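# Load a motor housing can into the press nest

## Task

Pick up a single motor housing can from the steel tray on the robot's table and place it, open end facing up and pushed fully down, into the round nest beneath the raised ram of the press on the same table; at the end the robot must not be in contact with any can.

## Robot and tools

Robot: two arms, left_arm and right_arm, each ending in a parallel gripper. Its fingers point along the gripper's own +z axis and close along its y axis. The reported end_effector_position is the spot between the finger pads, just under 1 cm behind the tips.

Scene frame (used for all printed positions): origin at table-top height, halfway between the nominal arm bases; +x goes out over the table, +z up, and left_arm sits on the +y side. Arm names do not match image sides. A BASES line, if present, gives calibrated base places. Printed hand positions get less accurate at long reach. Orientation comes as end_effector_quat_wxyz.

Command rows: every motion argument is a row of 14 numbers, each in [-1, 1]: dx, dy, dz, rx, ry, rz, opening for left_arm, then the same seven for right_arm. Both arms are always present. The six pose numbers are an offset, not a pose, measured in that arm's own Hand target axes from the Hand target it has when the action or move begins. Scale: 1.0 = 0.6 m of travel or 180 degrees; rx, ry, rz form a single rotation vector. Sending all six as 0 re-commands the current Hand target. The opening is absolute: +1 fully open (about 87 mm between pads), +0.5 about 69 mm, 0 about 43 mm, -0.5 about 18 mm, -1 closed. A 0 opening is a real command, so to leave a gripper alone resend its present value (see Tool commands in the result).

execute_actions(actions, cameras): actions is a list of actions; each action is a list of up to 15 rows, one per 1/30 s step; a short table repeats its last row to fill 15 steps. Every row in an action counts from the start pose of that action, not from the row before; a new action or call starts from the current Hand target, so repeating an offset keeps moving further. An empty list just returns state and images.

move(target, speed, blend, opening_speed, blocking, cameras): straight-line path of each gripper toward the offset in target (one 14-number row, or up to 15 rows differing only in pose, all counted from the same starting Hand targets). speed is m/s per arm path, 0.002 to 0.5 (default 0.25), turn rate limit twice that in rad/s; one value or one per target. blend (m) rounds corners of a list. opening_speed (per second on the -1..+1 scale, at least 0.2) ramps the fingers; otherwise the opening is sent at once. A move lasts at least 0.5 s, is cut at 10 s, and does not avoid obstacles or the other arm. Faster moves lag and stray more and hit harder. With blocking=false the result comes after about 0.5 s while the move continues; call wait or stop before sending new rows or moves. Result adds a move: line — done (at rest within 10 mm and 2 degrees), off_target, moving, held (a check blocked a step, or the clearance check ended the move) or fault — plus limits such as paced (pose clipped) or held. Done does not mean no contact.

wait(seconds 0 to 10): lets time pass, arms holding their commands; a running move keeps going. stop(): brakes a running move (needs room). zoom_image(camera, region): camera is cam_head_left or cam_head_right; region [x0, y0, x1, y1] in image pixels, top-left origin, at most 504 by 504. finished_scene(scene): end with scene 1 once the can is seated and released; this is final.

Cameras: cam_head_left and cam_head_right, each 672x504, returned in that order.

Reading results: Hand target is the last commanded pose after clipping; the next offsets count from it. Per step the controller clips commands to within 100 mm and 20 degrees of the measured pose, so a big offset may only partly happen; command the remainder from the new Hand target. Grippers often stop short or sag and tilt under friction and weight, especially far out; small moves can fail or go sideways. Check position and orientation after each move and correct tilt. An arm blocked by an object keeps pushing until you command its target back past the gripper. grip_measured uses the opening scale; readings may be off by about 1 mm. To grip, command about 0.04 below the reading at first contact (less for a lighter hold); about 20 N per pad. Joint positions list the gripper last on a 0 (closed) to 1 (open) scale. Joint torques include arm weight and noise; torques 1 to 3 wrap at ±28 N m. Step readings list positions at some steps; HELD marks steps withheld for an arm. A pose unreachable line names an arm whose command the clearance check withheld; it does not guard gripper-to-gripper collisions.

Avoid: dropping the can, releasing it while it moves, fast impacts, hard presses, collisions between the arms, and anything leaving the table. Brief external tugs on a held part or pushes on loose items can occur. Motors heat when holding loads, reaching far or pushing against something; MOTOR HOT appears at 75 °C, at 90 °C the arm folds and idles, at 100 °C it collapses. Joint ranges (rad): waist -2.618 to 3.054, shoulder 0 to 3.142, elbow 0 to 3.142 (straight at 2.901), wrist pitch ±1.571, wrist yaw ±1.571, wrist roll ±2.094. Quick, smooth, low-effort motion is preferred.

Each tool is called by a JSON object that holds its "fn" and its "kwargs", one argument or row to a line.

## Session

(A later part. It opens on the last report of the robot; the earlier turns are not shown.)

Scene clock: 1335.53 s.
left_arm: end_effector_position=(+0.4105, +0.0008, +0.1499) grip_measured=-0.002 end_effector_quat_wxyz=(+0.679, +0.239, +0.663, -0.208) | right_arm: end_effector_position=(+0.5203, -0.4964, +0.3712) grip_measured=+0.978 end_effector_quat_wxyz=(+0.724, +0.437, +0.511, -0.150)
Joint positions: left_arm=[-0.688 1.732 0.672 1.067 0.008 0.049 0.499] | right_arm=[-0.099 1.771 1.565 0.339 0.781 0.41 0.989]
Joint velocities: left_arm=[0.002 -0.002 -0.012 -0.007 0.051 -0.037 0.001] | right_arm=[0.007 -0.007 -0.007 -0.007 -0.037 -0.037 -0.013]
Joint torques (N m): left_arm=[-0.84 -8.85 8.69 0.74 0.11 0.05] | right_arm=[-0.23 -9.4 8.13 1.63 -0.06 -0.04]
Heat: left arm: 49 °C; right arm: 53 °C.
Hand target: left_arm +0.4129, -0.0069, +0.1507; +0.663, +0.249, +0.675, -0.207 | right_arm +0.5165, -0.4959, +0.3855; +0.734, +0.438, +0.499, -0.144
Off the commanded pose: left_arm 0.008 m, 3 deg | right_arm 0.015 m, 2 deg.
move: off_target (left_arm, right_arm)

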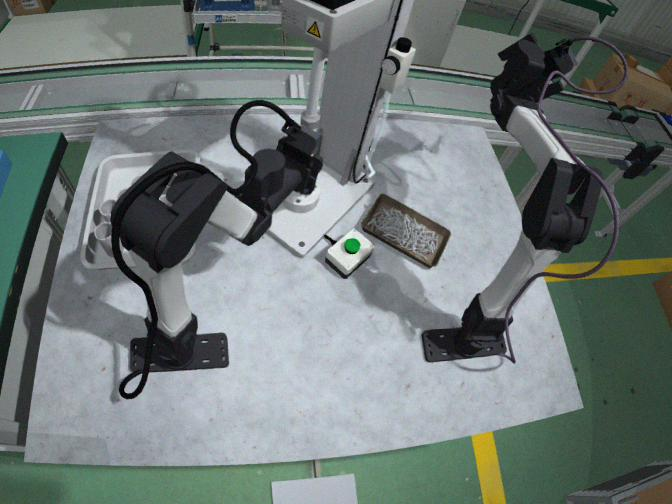

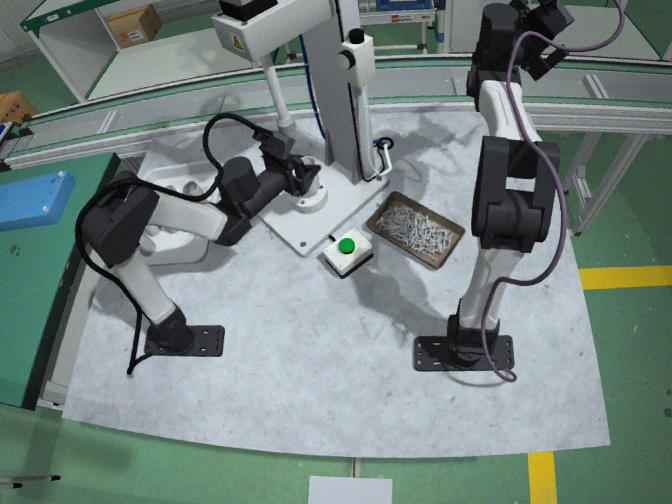

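{"fn": "move", "kwargs": {
  "target": [
    [0,0,-0.003,0,0.03,0,-0.7,0,0,0,0,0,0,1]
  ],
  "speed": 0.05,
  "cameras": ["cam_head_right"]
}}

{"fn": "zoom_image", "kwargs": {
  "camera": "cam_head_right",
  "region": [260, 140, 340, 220]
}}

Scene clock: 1339.67 s.
left_arm: end_effector_position=(+0.4014, +0.0080, +0.1447) grip_measured=-0.002 end_effector_quat_wxyz=(+0.648, +0.247, +0.693, -0.196) | right_arm: end_effector_position=(+0.5203, -0.4964, +0.3712) grip_measured=+0.978 end_effector_quat_wxyz=(+0.724, +0.437, +0.511, -0.150)
Joint positions: left_arm=[-0.692 1.651 0.672 0.895 -0.004 0.049 0.499] | right_arm=[-0.099 1.771 1.565 0.339 0.781 0.41 0.989]
Joint velocities: left_arm=[-0.002 -0.002 0.002 -0.051 -0.007 -0.037 0.006] | right_arm=[0.012 -0.002 -0.007 0.022 -0.11 0.066 0.003]
Joint torques (N m): left_arm=[-0.8 -6.12 12.97 0.45 0.13 0.07] | right_arm=[-0.23 -9.4 8.13 1.63 -0.06 -0.04]
Heat: left arm: 50 °C; right arm: 53 °C.
Hand target: left_arm +0.4116, -0.0061, +0.1508; +0.630, +0.258, +0.706, -0.195 | right_arm +0.5165, -0.4959, +0.3855; +0.734, +0.438, +0.499, -0.144
Off the commanded pose: left_arm 0.018 m, 3 deg | right_arm 0.015 m, 2 deg.
move: off_target (left_arm, right_arm)
Images, in order (width x height): cam_head_right 672x504.

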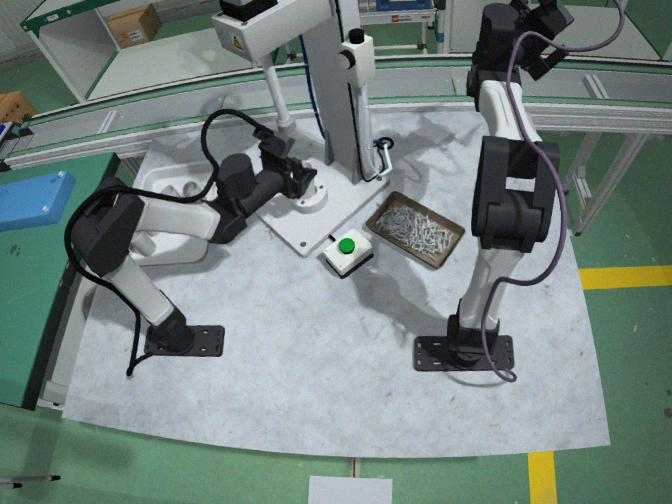

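Scaled by 6.300.

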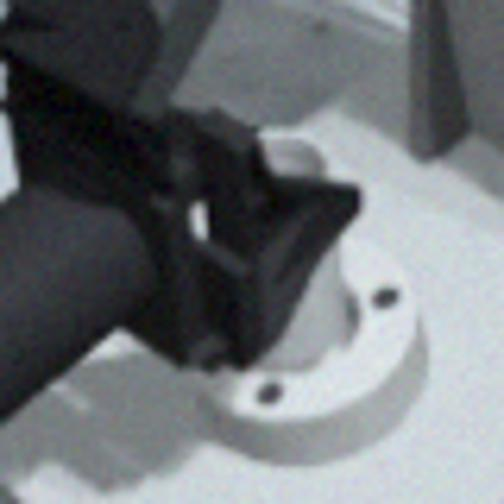

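{"fn": "move", "kwargs": {
  "target": [
    [0.02,0,-0.005,0,0,0,-0.7,0,0,0,0,0,0,1],
    [0.028,0,0.006,0,0,0,-0.7,0,0,0,0,0,0,1]
  ],
  "speed": 0.04
}}

{"fn": "zoom_image", "kwargs": {
  "camera": "cam_head_right",
  "region": [260, 140, 340, 220]
}}

Scene clock: 1345.43 s.
left_arm: end_effector_position=(+0.4045, +0.0058, +0.1464) grip_measured=-0.002 end_effector_quat_wxyz=(+0.658, +0.244, +0.685, -0.198) | right_arm: end_effector_position=(+0.5203, -0.4964, +0.3712) grip_measured=+0.978 end_effector_quat_wxyz=(+0.724, +0.437, +0.511, -0.150)
Joint positions: left_arm=[-0.692 1.675 0.672 0.946 -0.004 0.049 0.499] | right_arm=[-0.099 1.771 1.565 0.339 0.781 0.41 0.989]
Joint velocities: left_arm=[-0.007 0.017 -0.002 0.051 0.007 0.051 -0.009] | right_arm=[0.012 0.002 -0.012 -0.007 0.007 0.007 -0.003]
Joint torques (N m): left_arm=[-0.54 -3.43 11 0.69 0.16 0.08] | right_arm=[-0.23 -9.4 8.13 1.63 -0.06 -0.04]
Heat: left arm: 51 °C; right arm: 53 °C.
Hand target: left_arm +0.4132, -0.0060, +0.1335; +0.630, +0.258, +0.706, -0.195 | right_arm +0.5165, -0.4959, +0.3855; +0.734, +0.438, +0.499, -0.144
Off the commanded pose: left_arm 0.020 m, 4 deg | right_arm 0.015 m, 2 deg.
move: off_target (left_arm, right_arm)

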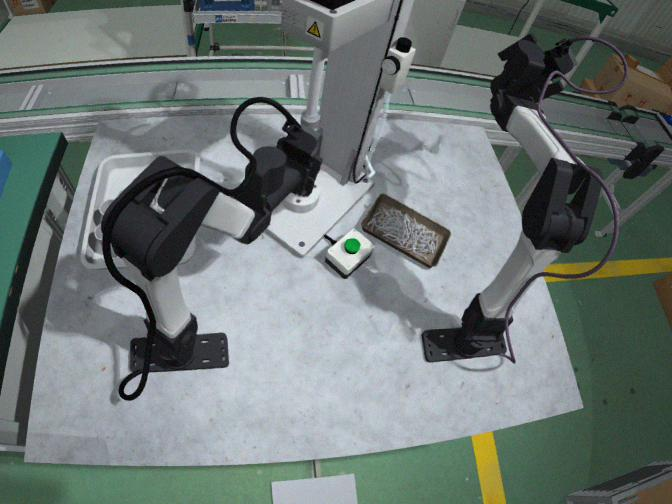

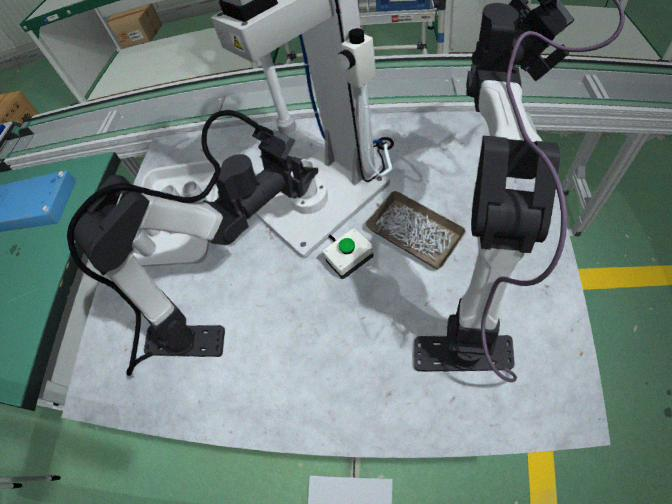

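Scaled by 6.300.

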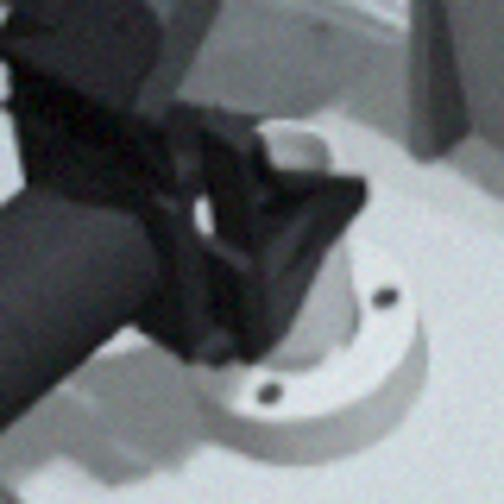

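{"fn": "move", "kwargs": {
  "target": [
    [-0.01,0,0.014,0,0,0,-0.7,0,0,0,0,0,0,1],
    [0.0,0,0.018,0,0,0,-0.7,0,0,0,0,0,0,1]
  ],
  "speed": 0.03,
  "cameras": ["cam_head_right"]
}}

{"fn": "zoom_image", "kwargs": {
  "camera": "cam_head_right",
  "region": [260, 140, 340, 220]
}}

Scene clock: 1350.50 s.
left_arm: end_effector_position=(+0.4080, +0.0033, +0.1468) grip_measured=-0.002 end_effector_quat_wxyz=(+0.668, +0.240, +0.675, -0.201) | right_arm: end_effector_position=(+0.5203, -0.4964, +0.3712) grip_measured=+0.978 end_effector_quat_wxyz=(+0.724, +0.437, +0.511, -0.150)
Joint positions: left_arm=[-0.692 1.707 0.672 1.008 -0.004 0.049 0.499] | right_arm=[-0.099 1.771 1.565 0.339 0.781 0.41 0.989]
Joint velocities: left_arm=[-0.002 -0.002 0.017 0.007 -0.022 -0.022 0.001] | right_arm=[-0.007 -0.007 -0.012 -0.037 -0.022 0.022 -0.008]
Joint torques (N m): left_arm=[-0.39 -3.1 13.24 0.19 0.18 0.06] | right_arm=[-0.23 -9.4 8.13 1.63 -0.06 -0.04]
Heat: left arm: 54 °C; right arm: 53 °C.
Hand target: left_arm +0.4217, -0.0123, +0.1318; +0.630, +0.258, +0.706, -0.195 | right_arm +0.5165, -0.4959, +0.3855; +0.734, +0.438, +0.499, -0.144
Off the commanded pose: left_arm 0.026 m, 6 deg | right_arm 0.015 m, 2 deg.
move: off_target (left_arm, right_arm)
Images, in order (width x height): cam_head_right 672x504.

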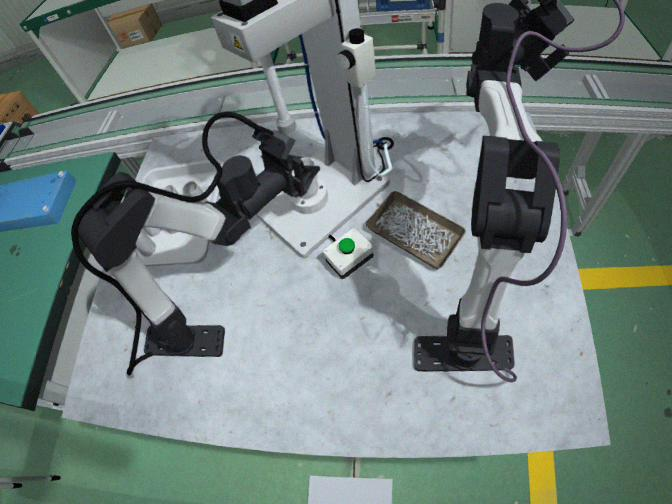

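Scaled by 6.300.

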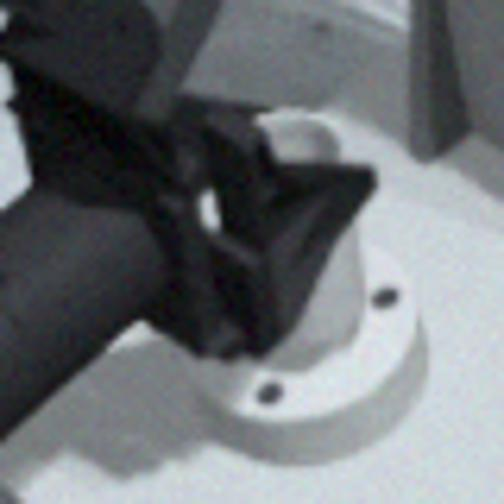

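{"fn": "move", "kwargs": {
  "target": [
    [-0.035,0,-0.012,0,0,0,-0.7,0,0,0,0,0,0,1],
    [-0.035,0,-0.012,0,0.025,0,-0.7,0,0,0,0,0,0,1],
    [0.03,0,-0.01,0,0.025,0,-0.7,0,0,0,0,0,0,1]
  ],
  "speed": 0.04,
  "cameras": ["cam_head_right"]
}}

{"fn": "zoom_image", "kwargs": {
  "camera": "cam_head_right",
  "region": [260, 140, 340, 220]
}}

Scene clock: 1357.43 s.
left_arm: end_effector_position=(+0.4059, +0.0067, +0.1455) grip_measured=-0.002 end_effector_quat_wxyz=(+0.659, +0.236, +0.688, -0.193) | right_arm: end_effector_position=(+0.5203, -0.4964, +0.3712) grip_measured=+0.978 end_effector_quat_wxyz=(+0.724, +0.437, +0.511, -0.150)
Joint positions: left_arm=[-0.697 1.679 0.675 0.947 -0.028 0.043 0.499] | right_arm=[-0.099 1.771 1.565 0.339 0.781 0.41 0.989]
Joint velocities: left_arm=[-0.007 0.007 -0.012 0.007 -0.066 0.037 -0.009] | right_arm=[0.002 0.002 -0.027 0.007 -0.037 0.066 0.013]
Joint torques (N m): left_arm=[0.09 -1.99 11.97 0.06 0.35 0.11] | right_arm=[-0.23 -9.4 8.13 1.63 -0.06 -0.04]
Heat: left arm: 58 °C; right arm: 53 °C.
Hand target: left_arm +0.4157, -0.0065, +0.1150; +0.602, +0.265, +0.730, -0.185 | right_arm +0.5165, -0.4959, +0.3855; +0.734, +0.438, +0.499, -0.144
Off the commanded pose: left_arm 0.035 m, 9 deg | right_arm 0.015 m, 2 deg.
move: off_target (left_arm, right_arm)
Images, in order (width x height): cam_head_right 672x504.

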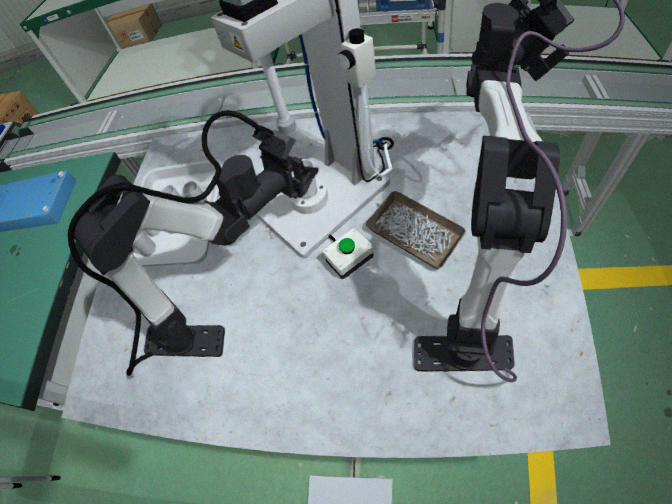

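Scaled by 6.300.

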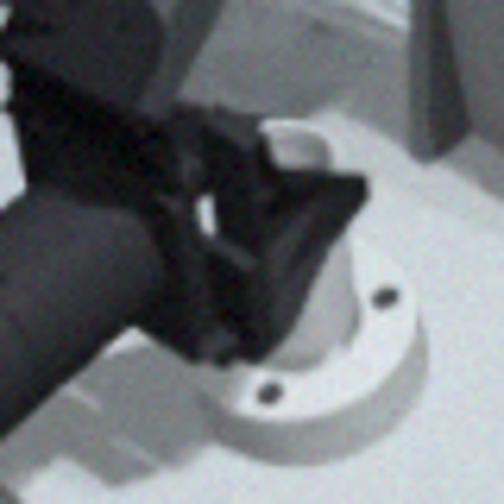

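{"fn": "move", "kwargs": {
  "target": [
    [-0.035,0,-0.005,0,0,0,-0.7,0,0,0,0,0,0,1],
    [-0.025,0,0.01,0,0,0,-0.7,0,0,0,0,0,0,1],
    [0.0,0,0.012,0,0,0,-0.7,0,0,0,0,0,0,1]
  ],
  "speed": 0.025,
  "cameras": ["cam_head_right"]
}}

{"fn": "zoom_image", "kwargs": {
  "camera": "cam_head_right",
  "region": [260, 140, 340, 220]
}}

Scene clock: 1364.93 s.
left_arm: end_effector_position=(+0.4085, +0.0048, +0.1463) grip_measured=-0.002 end_effector_quat_wxyz=(+0.667, +0.233, +0.680, -0.196) | right_arm: end_effector_position=(+0.5203, -0.4964, +0.3712) grip_measured=+0.978 end_effector_quat_wxyz=(+0.724, +0.437, +0.511, -0.150)
Joint positions: left_arm=[-0.697 1.703 0.674 0.995 -0.028 0.043 0.499] | right_arm=[-0.099 1.771 1.565 0.339 0.781 0.41 0.989]
Joint velocities: left_arm=[0.012 0.012 0.002 -0.022 0.022 -0.007 0.001] | right_arm=[-0.002 0.002 -0.012 0.095 -0.037 -0.007 0.003]
Joint torques (N m): left_arm=[-0.01 -1.8 12.94 -0.25 0.37 0.09] | right_arm=[-0.23 -9.4 8.14 1.63 -0.06 -0.04]
Heat: left arm: 60 °C; right arm: 53 °C.
Hand target: left_arm +0.4213, -0.0107, +0.1133; +0.602, +0.265, +0.730, -0.185 | right_arm +0.5165, -0.4959, +0.3855; +0.734, +0.438, +0.499, -0.144
Off the commanded pose: left_arm 0.039 m, 10 deg | right_arm 0.015 m, 2 deg.
move: off_target (left_arm, right_arm)
Images, in order (width x height): cam_head_right 672x504.

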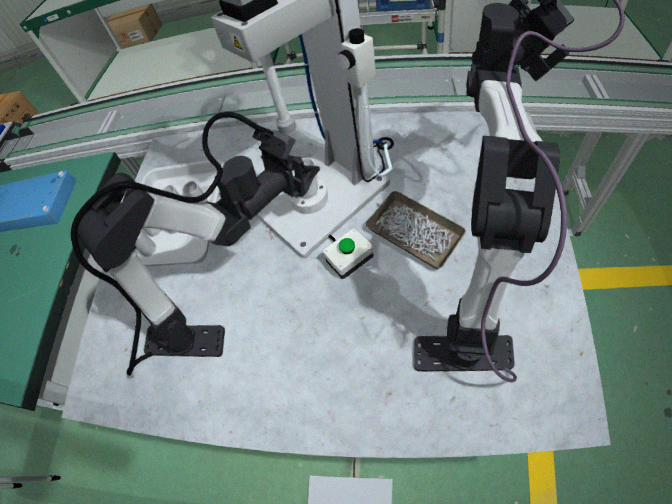

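Scaled by 6.300.

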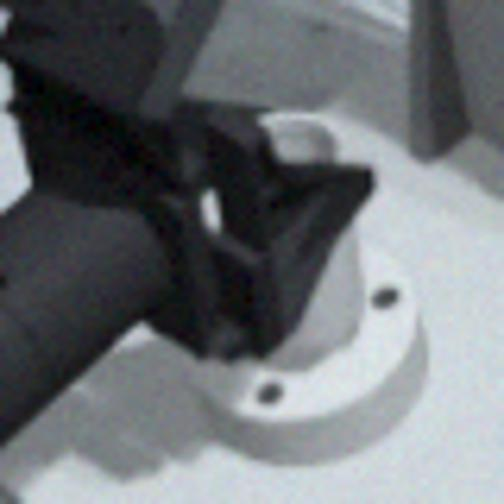

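{"fn": "move", "kwargs": {
  "target": [
    [-0.05,0,-0.01,0,0,0,-0.7,0,0,0,0,0,0,1],
    [-0.04,-0.01,-0.004,0,0,0,-0.7,0,0,0,0,0,0,1],
    [0.0,-0.01,0.0,0,0,0,-0.7,0,0,0,0,0,0,1]
  ],
  "speed": 0.025
}}

{"fn": "zoom_image", "kwargs": {
  "camera": "cam_head_right",
  "region": [260, 140, 340, 220]
}}

{"fn": "zoom_image", "kwargs": {
  "camera": "cam_head_left",
  "region": [260, 140, 340, 220]
}}

Scene clock: 1372.03 s.
left_arm: end_effector_position=(+0.4081, +0.0036, +0.1468) grip_measured=-0.002 end_effector_quat_wxyz=(+0.668, +0.222, +0.683, -0.193) | right_arm: end_effector_position=(+0.5203, -0.4964, +0.3712) grip_measured=+0.978 end_effector_quat_wxyz=(+0.724, +0.437, +0.511, -0.150)
Joint positions: left_arm=[-0.71 1.704 0.677 0.996 -0.062 0.03 0.499] | right_arm=[-0.099 1.771 1.565 0.339 0.781 0.41 0.989]
Joint velocities: left_arm=[0.012 0.007 -0.012 -0.037 0.081 0.022 0.009] | right_arm=[-0.012 -0.002 0.002 0.066 -0.066 -0.007 -0.003]
Joint torques (N m): left_arm=[-0.46 -2.14 12.7 -0.27 0.5 0.23] | right_arm=[-0.21 -9.4 8.14 1.63 -0.06 -0.04]
Heat: left arm: 62 °C; right arm: 53 °C.
Hand target: left_arm +0.4177, -0.0156, +0.1131; +0.602, +0.264, +0.730, -0.185 | right_arm +0.5165, -0.4959, +0.3855; +0.734, +0.438, +0.499, -0.144
Off the commanded pose: left_arm 0.040 m, 11 deg | right_arm 0.015 m, 2 deg.
move: off_target (left_arm, right_arm)

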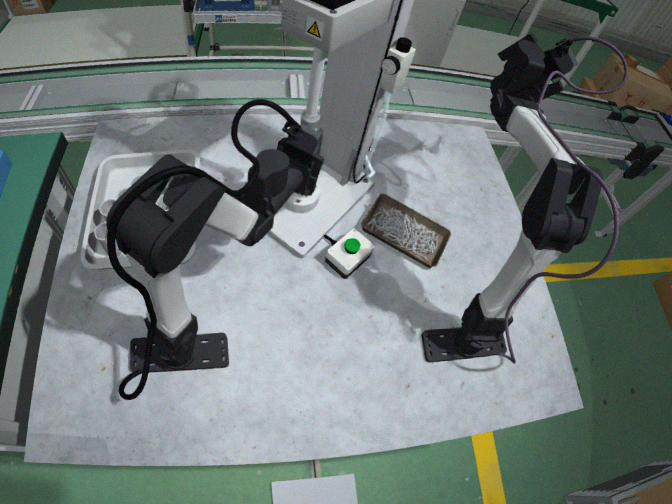

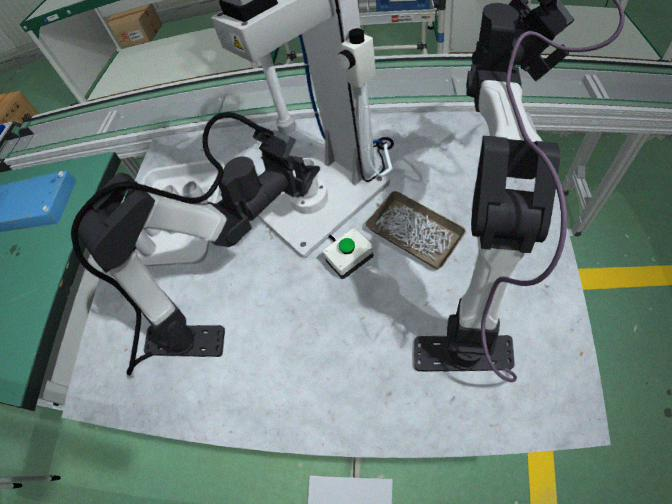

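Scaled by 6.300.

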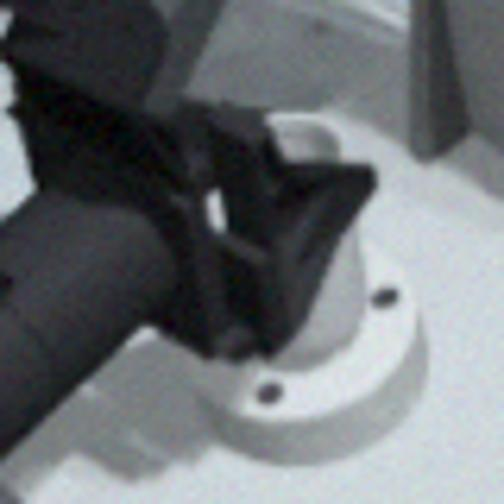

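Scaled by 6.300.

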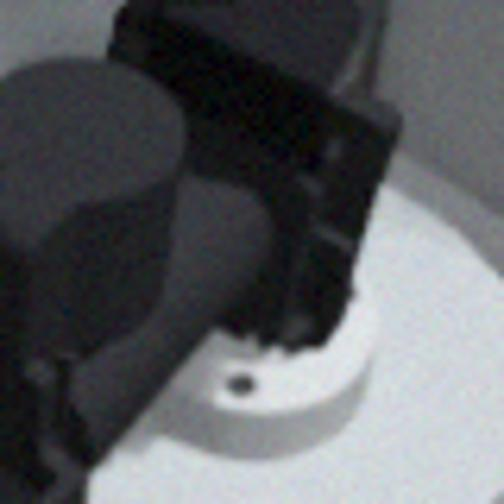

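{"fn": "move", "kwargs": {
  "target": [
    [-0.071,0,-0.066,0,-0.02,0,-0.7,0,0,0,0,0,0,1],
    [-0.047,0.01,-0.18,0,-0.058,0,-0.7,0,0,0,0,0,0,1]
  ],
  "speed": 0.06
}}

{"fn": "zoom_image", "kwargs": {
  "camera": "cam_head_right",
  "region": [230, 140, 340, 250]
}}

Scene clock: 1388.33 s.
left_arm: end_effector_position=(+0.3385, +0.0468, +0.1463) grip_measured=-0.002 end_effector_quat_wxyz=(+0.642, +0.251, +0.696, -0.202) | right_arm: end_effector_position=(+0.5203, -0.4964, +0.3712) grip_measured=+0.978 end_effector_quat_wxyz=(+0.724, +0.437, +0.511, -0.150)
Joint positions: left_arm=[-0.706 1.338 0.415 0.828 -0.002 0.041 0.499] | right_arm=[-0.099 1.771 1.565 0.339 0.781 0.41 0.989]
Joint velocities: left_arm=[0.012 -0.012 0.002 -0.022 0.022 -0.007 0.001] | right_arm=[-0.002 -0.002 -0.002 -0.022 0.007 0.022 0.024]
Joint torques (N m): left_arm=[0.64 -7.31 5.24 2.12 0.2 0.16] | right_arm=[-0.23 -9.4 8.13 1.63 -0.06 -0.04]
Heat: left arm: 60 °C; right arm: 53 °C.
Hand target: left_arm +0.3401, +0.0472, +0.1663; +0.666, +0.248, +0.672, -0.208 | right_arm +0.5165, -0.4959, +0.3855; +0.734, +0.438, +0.499, -0.144
Off the commanded pose: left_arm 0.017 m, 4 deg | right_arm 0.015 m, 2 deg.
move: off_target (left_arm, right_arm)

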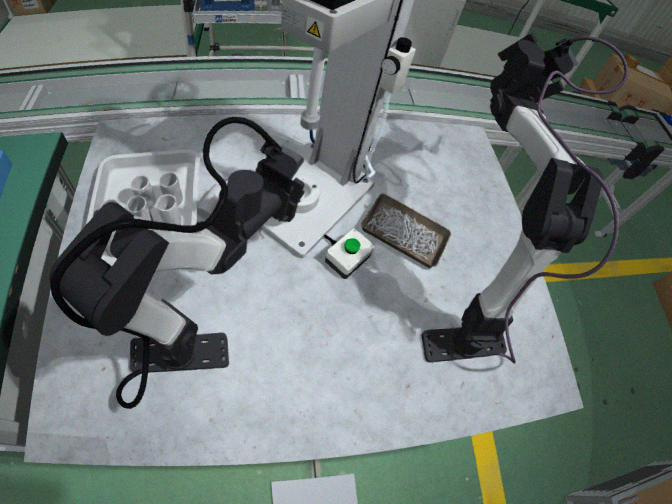

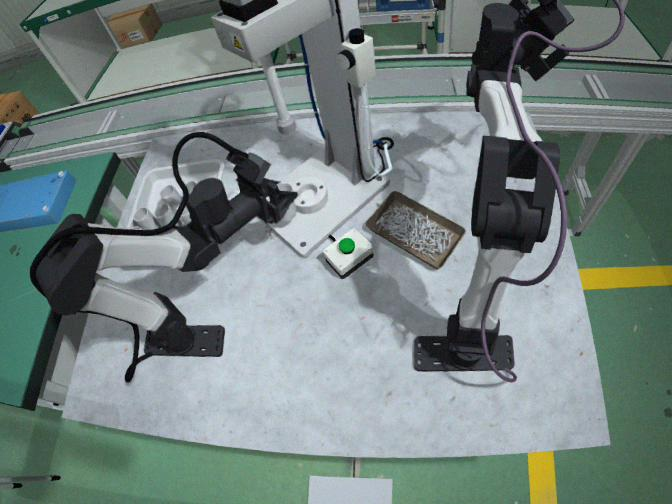

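Scaled by 4.582.

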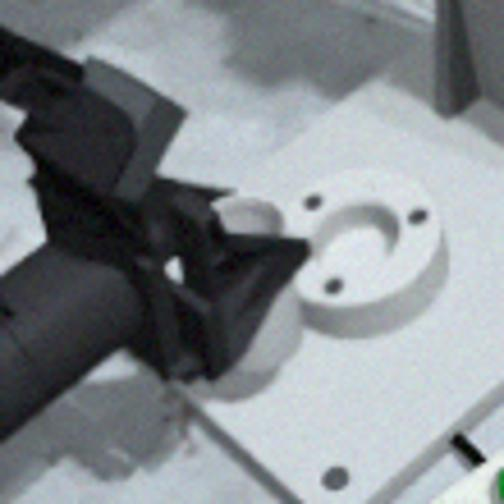

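{"fn": "move", "kwargs": {
  "target": [
    [0,0.026,-0.07,0,0,0,-0.7,0,0,0,0,0,0,1],
    [0.11,0.026,-0.07,0,0,0,-0.7,0,0,0,0,0,0,1]
  ],
  "speed": [0.1,0.08]
}}

{"fn": "zoom_image", "kwargs": {
  "camera": "cam_head_right",
  "region": [230, 160, 340, 270]
}}

Scene clock: 1397.13 s.
left_arm: end_effector_position=(+0.3167, +0.0868, +0.1084) grip_measured=-0.004 end_effector_quat_wxyz=(+0.670, +0.246, +0.667, -0.211) | right_arm: end_effector_position=(+0.5203, -0.4964, +0.3712) grip_measured=+0.978 end_effector_quat_wxyz=(+0.724, +0.437, +0.511, -0.150)
Joint positions: left_arm=[-0.599 1.463 0.139 1.312 0.113 0.05 0.498] | right_arm=[-0.099 1.771 1.565 0.339 0.781 0.41 0.989]
Joint velocities: left_arm=[-0.007 -0.007 -0.002 0.022 0.007 -0.051 -0.001] | right_arm=[-0.022 -0.002 -0.012 -0.022 -0.022 -0.007 0.013]
Joint torques (N m): left_arm=[0.69 -2.78 3.11 1.69 0.11 0.14] | right_arm=[-0.23 -9.4 8.13 1.63 -0.06 -0.04]
Heat: left arm: 58 °C; right arm: 53 °C.
Hand target: left_arm +0.3165, +0.0900, +0.1026; +0.667, +0.249, +0.672, -0.206 | right_arm +0.5165, -0.4959, +0.3855; +0.734, +0.438, +0.499, -0.144
Off the commanded pose: left_arm 0.006 m, 1 deg | right_arm 0.015 m, 2 deg.
move: off_target (right_arm)

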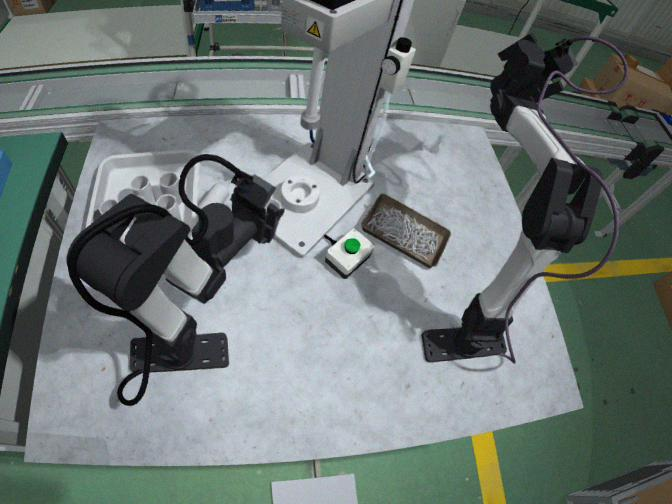

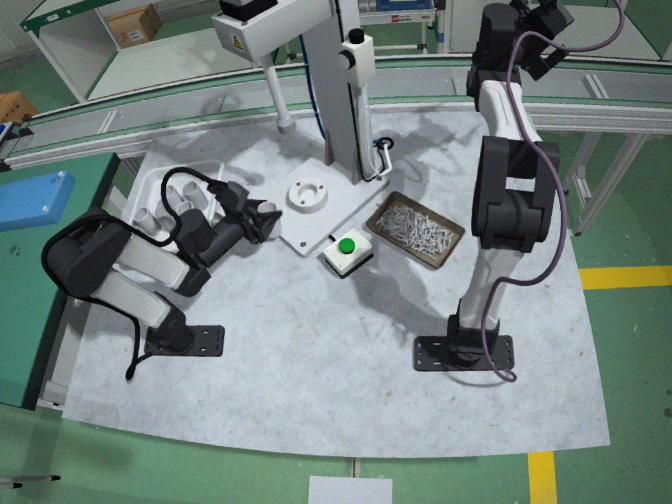

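Scaled by 4.582.

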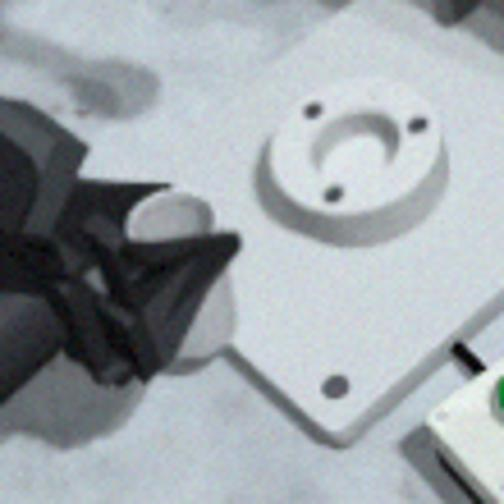

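{"fn": "move", "kwargs": {
  "target": [0,0,-0.035,0,0.02,0,-0.7,0,0,0,0,0,0,1],
  "speed": 0.06
}}

{"fn": "zoom_image", "kwargs": {
  "camera": "cam_head_right",
  "region": [200, 150, 360, 270]
}}

{"fn": "zoom_image", "kwargs": {
  "camera": "cam_head_left",
  "region": [200, 150, 360, 270]
}}

Scene clock: 1416.10 s.
left_arm: end_effector_position=(+0.2973, +0.1023, +0.0929) grip_measured=-0.004 end_effector_quat_wxyz=(+0.630, +0.255, +0.706, -0.198) | right_arm: end_effector_position=(+0.5203, -0.4964, +0.3712) grip_measured=+0.978 end_effector_quat_wxyz=(+0.724, +0.437, +0.511, -0.150)
Joint positions: left_arm=[-0.59 1.241 0.103 1.01 0.113 0.056 0.498] | right_arm=[-0.099 1.771 1.565 0.339 0.781 0.41 0.989]
Joint velocities: left_arm=[-0.022 0.007 -0.007 -0.095 -0.007 0.022 0.006] | right_arm=[-0.017 -0.002 0.032 -0.007 -0.051 -0.007 -0.013]
Joint torques (N m): left_arm=[0.61 -4.9 4.78 1.82 0.17 0.14] | right_arm=[-0.23 -9.4 8.13 1.63 -0.06 -0.04]
Heat: left arm: 52 °C; right arm: 53 °C.
Hand target: left_arm +0.2998, +0.1027, +0.1042; +0.645, +0.255, +0.692, -0.198 | right_arm +0.5165, -0.4959, +0.3855; +0.734, +0.438, +0.499, -0.144
Off the commanded pose: left_arm 0.011 m, 2 deg | right_arm 0.015 m, 2 deg.
move: off_target (left_arm, right_arm)

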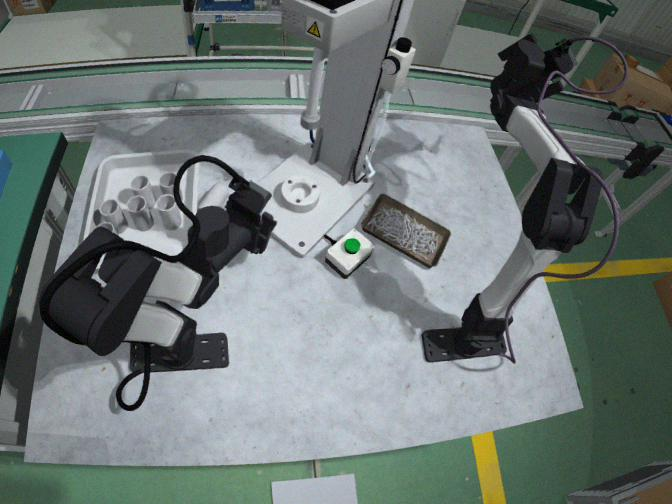

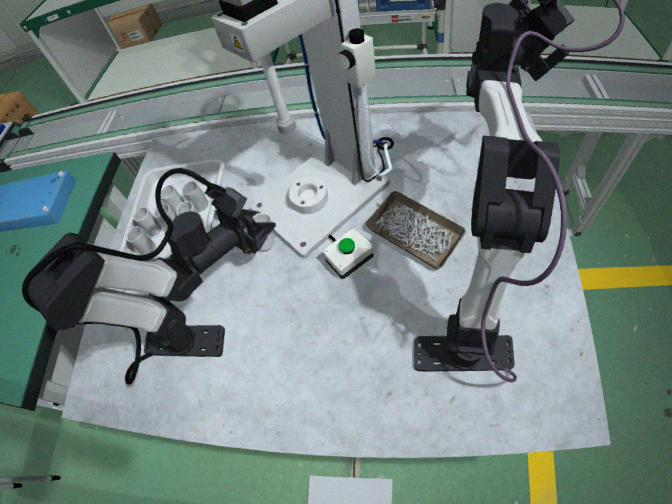

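Scaled by 3.150.

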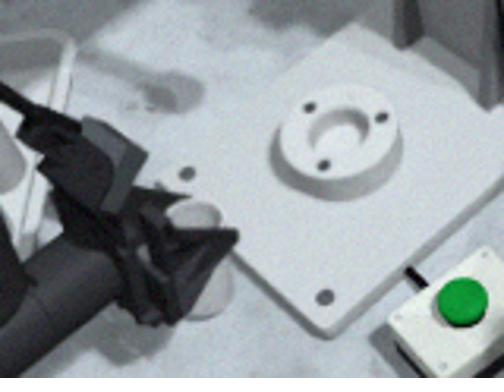

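Scaled by 3.150.

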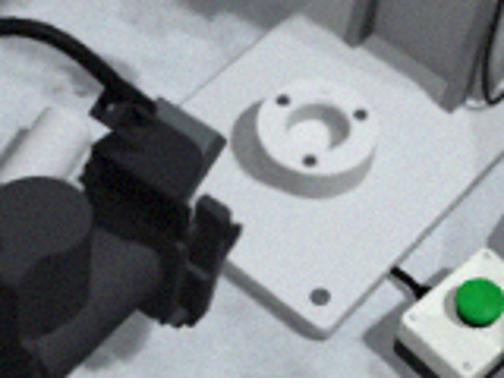

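{"fn": "move", "kwargs": {
  "target": [0.022,0,-0.01,0,-0.013,0,-0.7,0,0,0,0,0,0,1],
  "speed": 0.03,
  "cameras": ["cam_head_right"]
}}

{"fn": "zoom_image", "kwargs": {
  "camera": "cam_head_right",
  "region": [220, 190, 300, 270]
}}

Scene clock: 1426.43 s.
left_arm: end_effector_position=(+0.2932, +0.1066, +0.0874) grip_measured=-0.004 end_effector_quat_wxyz=(+0.651, +0.251, +0.687, -0.204) | right_arm: end_effector_position=(+0.5203, -0.4964, +0.3712) grip_measured=+0.978 end_effector_quat_wxyz=(+0.724, +0.437, +0.511, -0.150)
Joint positions: left_arm=[-0.576 1.387 0.029 1.288 0.131 0.056 0.498] | right_arm=[-0.099 1.771 1.565 0.339 0.781 0.41 0.989]
Joint velocities: left_arm=[0.002 0.017 -0.002 -0.037 -0.051 0.022 0.004] | right_arm=[-0.007 -0.002 -0.007 -0.066 -0.037 -0.051 0.003]
Joint torques (N m): left_arm=[0.73 -2.41 3.44 1.99 0.18 0.12] | right_arm=[-0.23 -9.4 8.14 1.63 -0.06 -0.04]
Heat: left arm: 50 °C; right arm: 53 °C.
Hand target: left_arm +0.2945, +0.1077, +0.0914; +0.659, +0.252, +0.679, -0.203 | right_arm +0.5165, -0.4959, +0.3855; +0.734, +0.438, +0.499, -0.144
Off the commanded pose: left_arm 0.005 m, 1 deg | right_arm 0.015 m, 2 deg.
move: off_target (right_arm)
Images, in order (width x height): cam_head_right 672x504.

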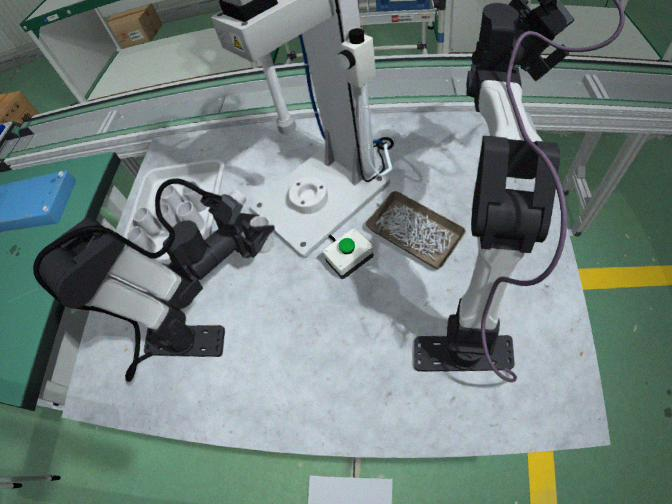

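Scaled by 6.300.

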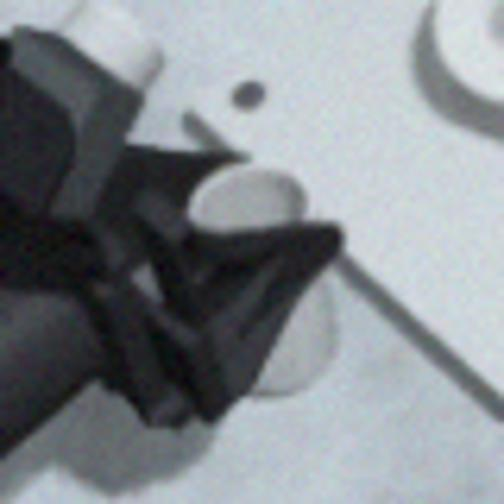

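{"fn": "move", "kwargs": {
  "target": [0.018,0,0,0,0,0,-0.7,0,0,0,0,0,0,1],
  "speed": 0.03,
  "cameras": ["cam_head_right"]
}}

{"fn": "zoom_image", "kwargs": {
  "camera": "cam_head_right",
  "region": [220, 190, 300, 270]
}}

Scene clock: 1429.73 s.
left_arm: end_effector_position=(+0.2952, +0.1045, +0.0866) grip_measured=-0.005 end_effector_quat_wxyz=(+0.661, +0.252, +0.675, -0.209) | right_arm: end_effector_position=(+0.5203, -0.4964, +0.3712) grip_measured=+0.978 end_effector_quat_wxyz=(+0.724, +0.437, +0.511, -0.150)
Joint positions: left_arm=[-0.571 1.511 0.019 1.454 0.145 0.056 0.498] | right_arm=[-0.099 1.771 1.565 0.339 0.781 0.41 0.989]
Joint velocities: left_arm=[0.002 -0.017 -0.012 0.051 -0.022 0.037 -0.009] | right_arm=[-0.002 -0.012 0.002 0.037 -0.066 0.066 -0.029]
Joint torques (N m): left_arm=[0.87 -2.29 2.35 1.62 0.11 0.16] | right_arm=[-0.21 -9.4 8.14 1.63 -0.06 -0.04]
Heat: left arm: 49 °C; right arm: 53 °C.
Hand target: left_arm +0.2944, +0.1088, +0.0800; +0.659, +0.252, +0.679, -0.203 | right_arm +0.5165, -0.4959, +0.3855; +0.734, +0.438, +0.499, -0.144
Off the commanded pose: left_arm 0.007 m, 1 deg | right_arm 0.015 m, 2 deg.
joint sent to its limit (left arm) — joint 3 (elbow), lower limit, where the elbow is as bent as it goes. The joint targets still meet the commanded pose.
move: off_target (right_arm)
Images, in order (width x height): cam_head_right 672x504.

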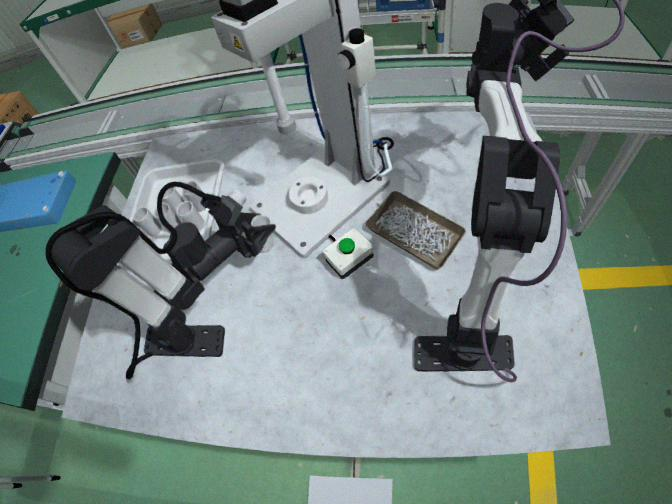

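Scaled by 6.300.

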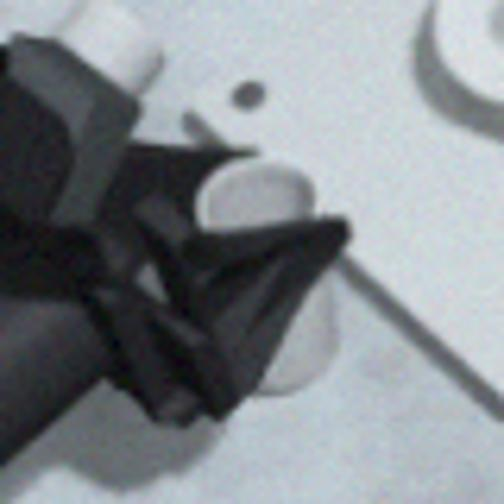

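{"fn": "move", "kwargs": {
  "target": [
    [-0.132,0.008,-0.028,0,0,0,-0.7,0,0,0,0,0,0,1],
    [-0.16,-0.451,0.021,0.188,-0.011,0.009,-0.7,0,0,0,0,0,0,1]
  ],
  "speed": 0.13,
  "blend": 0.02
}}

Scene clock: 1450.77 s.
left_arm: end_effector_position=(+0.1406, -0.1098, +0.1391) grip_measured=-0.005 end_effector_quat_wxyz=(+0.550, +0.442, +0.600, -0.376) | right_arm: end_effector_position=(+0.5203, -0.4964, +0.3712) grip_measured=+0.978 end_effector_quat_wxyz=(+0.724, +0.437, +0.511, -0.150)
Joint positions: left_arm=[-1.365 1.431 0.469 0.849 -0.078 0.027 0.498] | right_arm=[-0.099 1.771 1.565 0.339 0.781 0.41 0.989]
Joint velocities: left_arm=[0.017 0.007 0.002 0.051 0.051 -0.037 0.006] | right_arm=[0.002 0.007 -0.002 -0.051 0.037 -0.066 -0.008]
Joint torques (N m): left_arm=[-0.49 -4.82 8.18 2.12 0.19 -0.05] | right_arm=[-0.23 -9.39 8.14 1.63 -0.06 -0.04]
Heat: left arm: 47 °C; right arm: 53 °C.
Hand target: left_arm +0.1398, -0.1230, +0.1617; +0.566, +0.428, +0.581, -0.399 | right_arm +0.5165, -0.4959, +0.3855; +0.734, +0.438, +0.499, -0.144
Off the commanded pose: left_arm 0.023 m, 4 deg | right_arm 0.015 m, 2 deg.
move: off_target (left_arm, right_arm)

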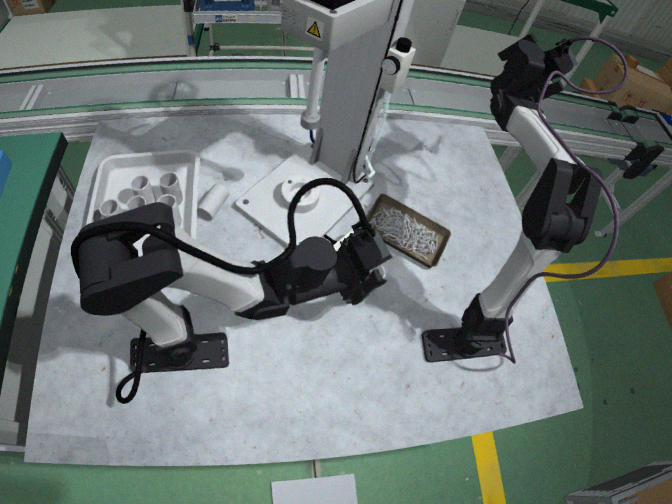

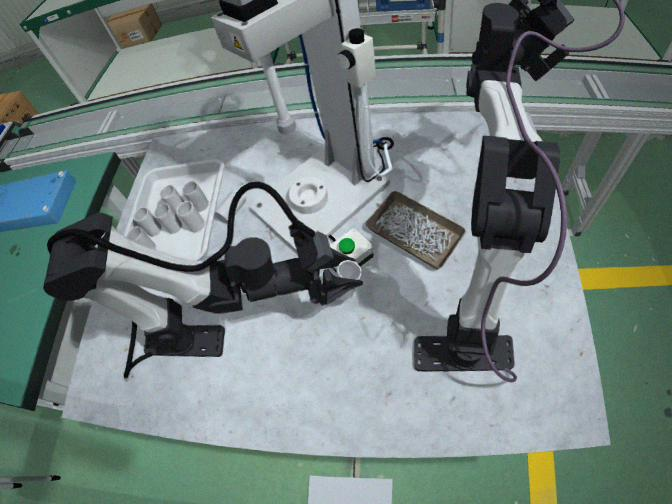

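{"fn": "move", "kwargs": {
  "target": [0.092,-0.059,0.032,0,0,0,-0.7,0,0,0,0,0,0,1],
  "speed": 0.08,
  "cameras": ["cam_head_right"]
}}

{"fn": "zoom_image", "kwargs": {
  "camera": "cam_head_right",
  "region": [310, 230, 390, 310]
}}

Scene clock: 1455.90 s.
left_arm: end_effector_position=(+0.1135, -0.1405, +0.0911) grip_measured=-0.006 end_effector_quat_wxyz=(+0.554, +0.441, +0.591, -0.386) | right_arm: end_effector_position=(+0.5203, -0.4964, +0.3712) grip_measured=+0.978 end_effector_quat_wxyz=(+0.724, +0.437, +0.511, -0.150)
Joint positions: left_arm=[-1.482 1.757 0.471 1.196 -0.178 0.017 0.497] | right_arm=[-0.099 1.771 1.565 0.339 0.781 0.41 0.989]
Joint velocities: left_arm=[-0.007 -0.007 -0.012 -0.022 0.007 -0.007 -0.004] | right_arm=[-0.002 -0.002 -0.012 0.066 -0.022 -0.022 0.013]
Joint torques (N m): left_arm=[-0.76 -6.13 5.78 2.03 0.01 -0.06] | right_arm=[-0.23 -9.4 8.13 1.63 -0.06 -0.04]
Heat: left arm: 48 °C; right arm: 53 °C.
Hand target: left_arm +0.1127, -0.1492, +0.1034; +0.565, +0.426, +0.582, -0.400 | right_arm +0.5165, -0.4959, +0.3855; +0.734, +0.438, +0.499, -0.144
Off the commanded pose: left_arm 0.017 m, 3 deg | right_arm 0.015 m, 2 deg.
move: off_target (left_arm, right_arm)
Images, in order (width x height): cam_head_right 672x504.

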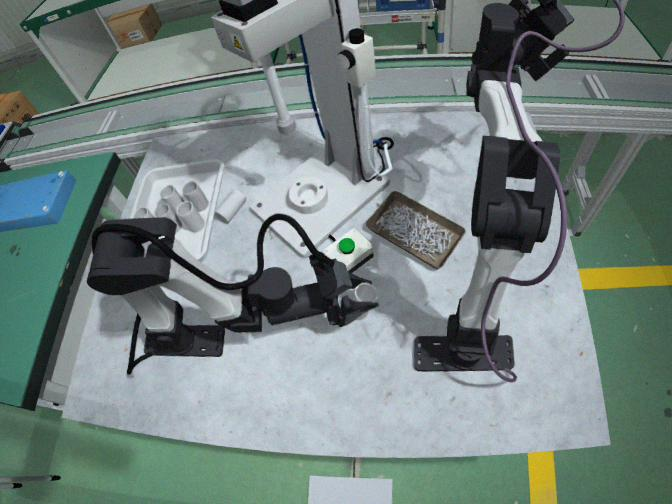

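Scaled by 6.300.

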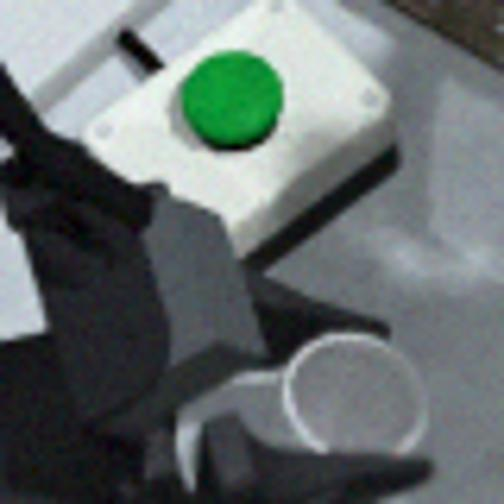

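{"fn": "move", "kwargs": {
  "target": [0.02,0,0,0,0,0,-0.7,0,0,0,0,0,0,1],
  "speed": 0.03,
  "cameras": []
}}

{"fn": "move", "kwargs": {
  "target": [0.012,0,0,0,0,0,-0.7,0,0,0,0,0,0,1],
  "speed": 0.03,
  "cameras": ["cam_head_right"]
}}

{"fn": "zoom_image", "kwargs": {
  "camera": "cam_head_right",
  "region": [310, 230, 390, 310]
}}

Scene clock: 1461.67 s.
left_arm: end_effector_position=(+0.1145, -0.1447, +0.0909) grip_measured=-0.006 end_effector_quat_wxyz=(+0.565, +0.431, +0.582, -0.396) | right_arm: end_effector_position=(+0.5203, -0.4964, +0.3712) grip_measured=+0.978 end_effector_quat_wxyz=(+0.724, +0.437, +0.511, -0.150)
Joint positions: left_arm=[-1.482 1.813 0.471 1.292 -0.18 0.017 0.497] | right_arm=[-0.099 1.771 1.565 0.339 0.781 0.41 0.989]
Joint velocities: left_arm=[0.007 -0.007 -0.007 0.022 -0.007 0.022 -0.004] | right_arm=[-0.002 -0.012 -0.002 -0.037 -0.007 -0.007 -0.024]
Joint torques (N m): left_arm=[-0.61 -5.76 4.57 1.76 0.01 -0.07] | right_arm=[-0.23 -9.4 8.13 1.63 -0.06 -0.04]
Heat: left arm: 48 °C; right arm: 53 °C.
Hand target: left_arm +0.1128, -0.1484, +0.0912; +0.565, +0.426, +0.582, -0.400 | right_arm +0.5165, -0.4959, +0.3855; +0.734, +0.438, +0.499, -0.144
Off the commanded pose: left_arm 0.004 m, 1 deg | right_arm 0.015 m, 2 deg.
move: off_target (right_arm)
No camera images: "cameras" was empty.

Scene clock: 1462.50 s.
left_arm: end_effector_position=(+0.1152, -0.1467, +0.0907) grip_measured=-0.007 end_effector_quat_wxyz=(+0.571, +0.424, +0.577, -0.401) | right_arm: end_effector_position=(+0.5203, -0.4964, +0.3712) grip_measured=+0.978 end_effector_quat_wxyz=(+0.724, +0.437, +0.511, -0.150)
Joint positions: left_arm=[-1.482 1.847 0.471 1.35 -0.182 0.017 0.497] | right_arm=[-0.099 1.771 1.565 0.339 0.781 0.41 0.989]
Joint velocities: left_arm=[0.017 0.012 0.002 0.037 -0.051 0.007 0.004] | right_arm=[-0.002 0.002 -0.007 -0.007 0.007 -0.022 0.008]
Joint torques (N m): left_arm=[-0.55 -5.59 3.92 1.61 0.06 -0.06] | right_arm=[-0.23 -9.4 8.13 1.63 -0.06 -0.04]
Heat: left arm: 48 °C; right arm: 53 °C.
Hand target: left_arm +0.1129, -0.1479, +0.0839; +0.565, +0.426, +0.582, -0.400 | right_arm +0.5165, -0.4959, +0.3855; +0.734, +0.438, +0.499, -0.144
Off the commanded pose: left_arm 0.007 m, 1 deg | right_arm 0.015 m, 2 deg.
move: off_target (right_arm)
Images, in order (width x height): cam_head_right 672x504.

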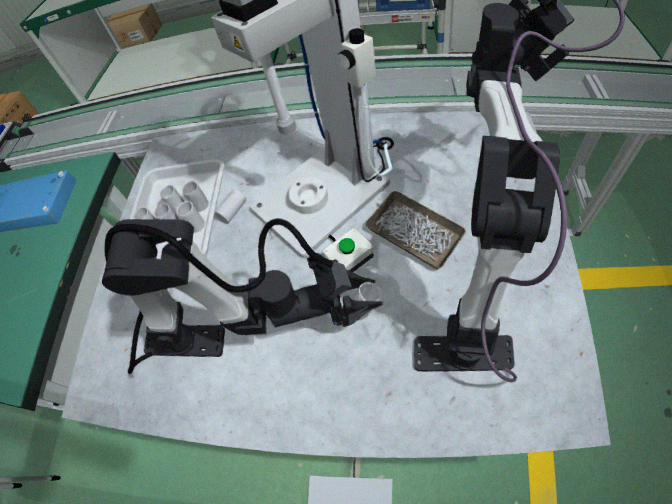

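Scaled by 6.300.

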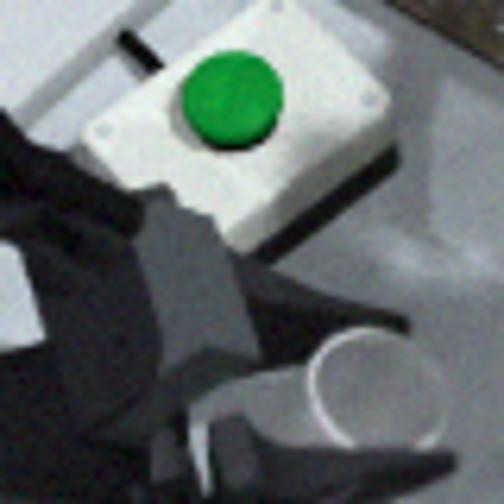

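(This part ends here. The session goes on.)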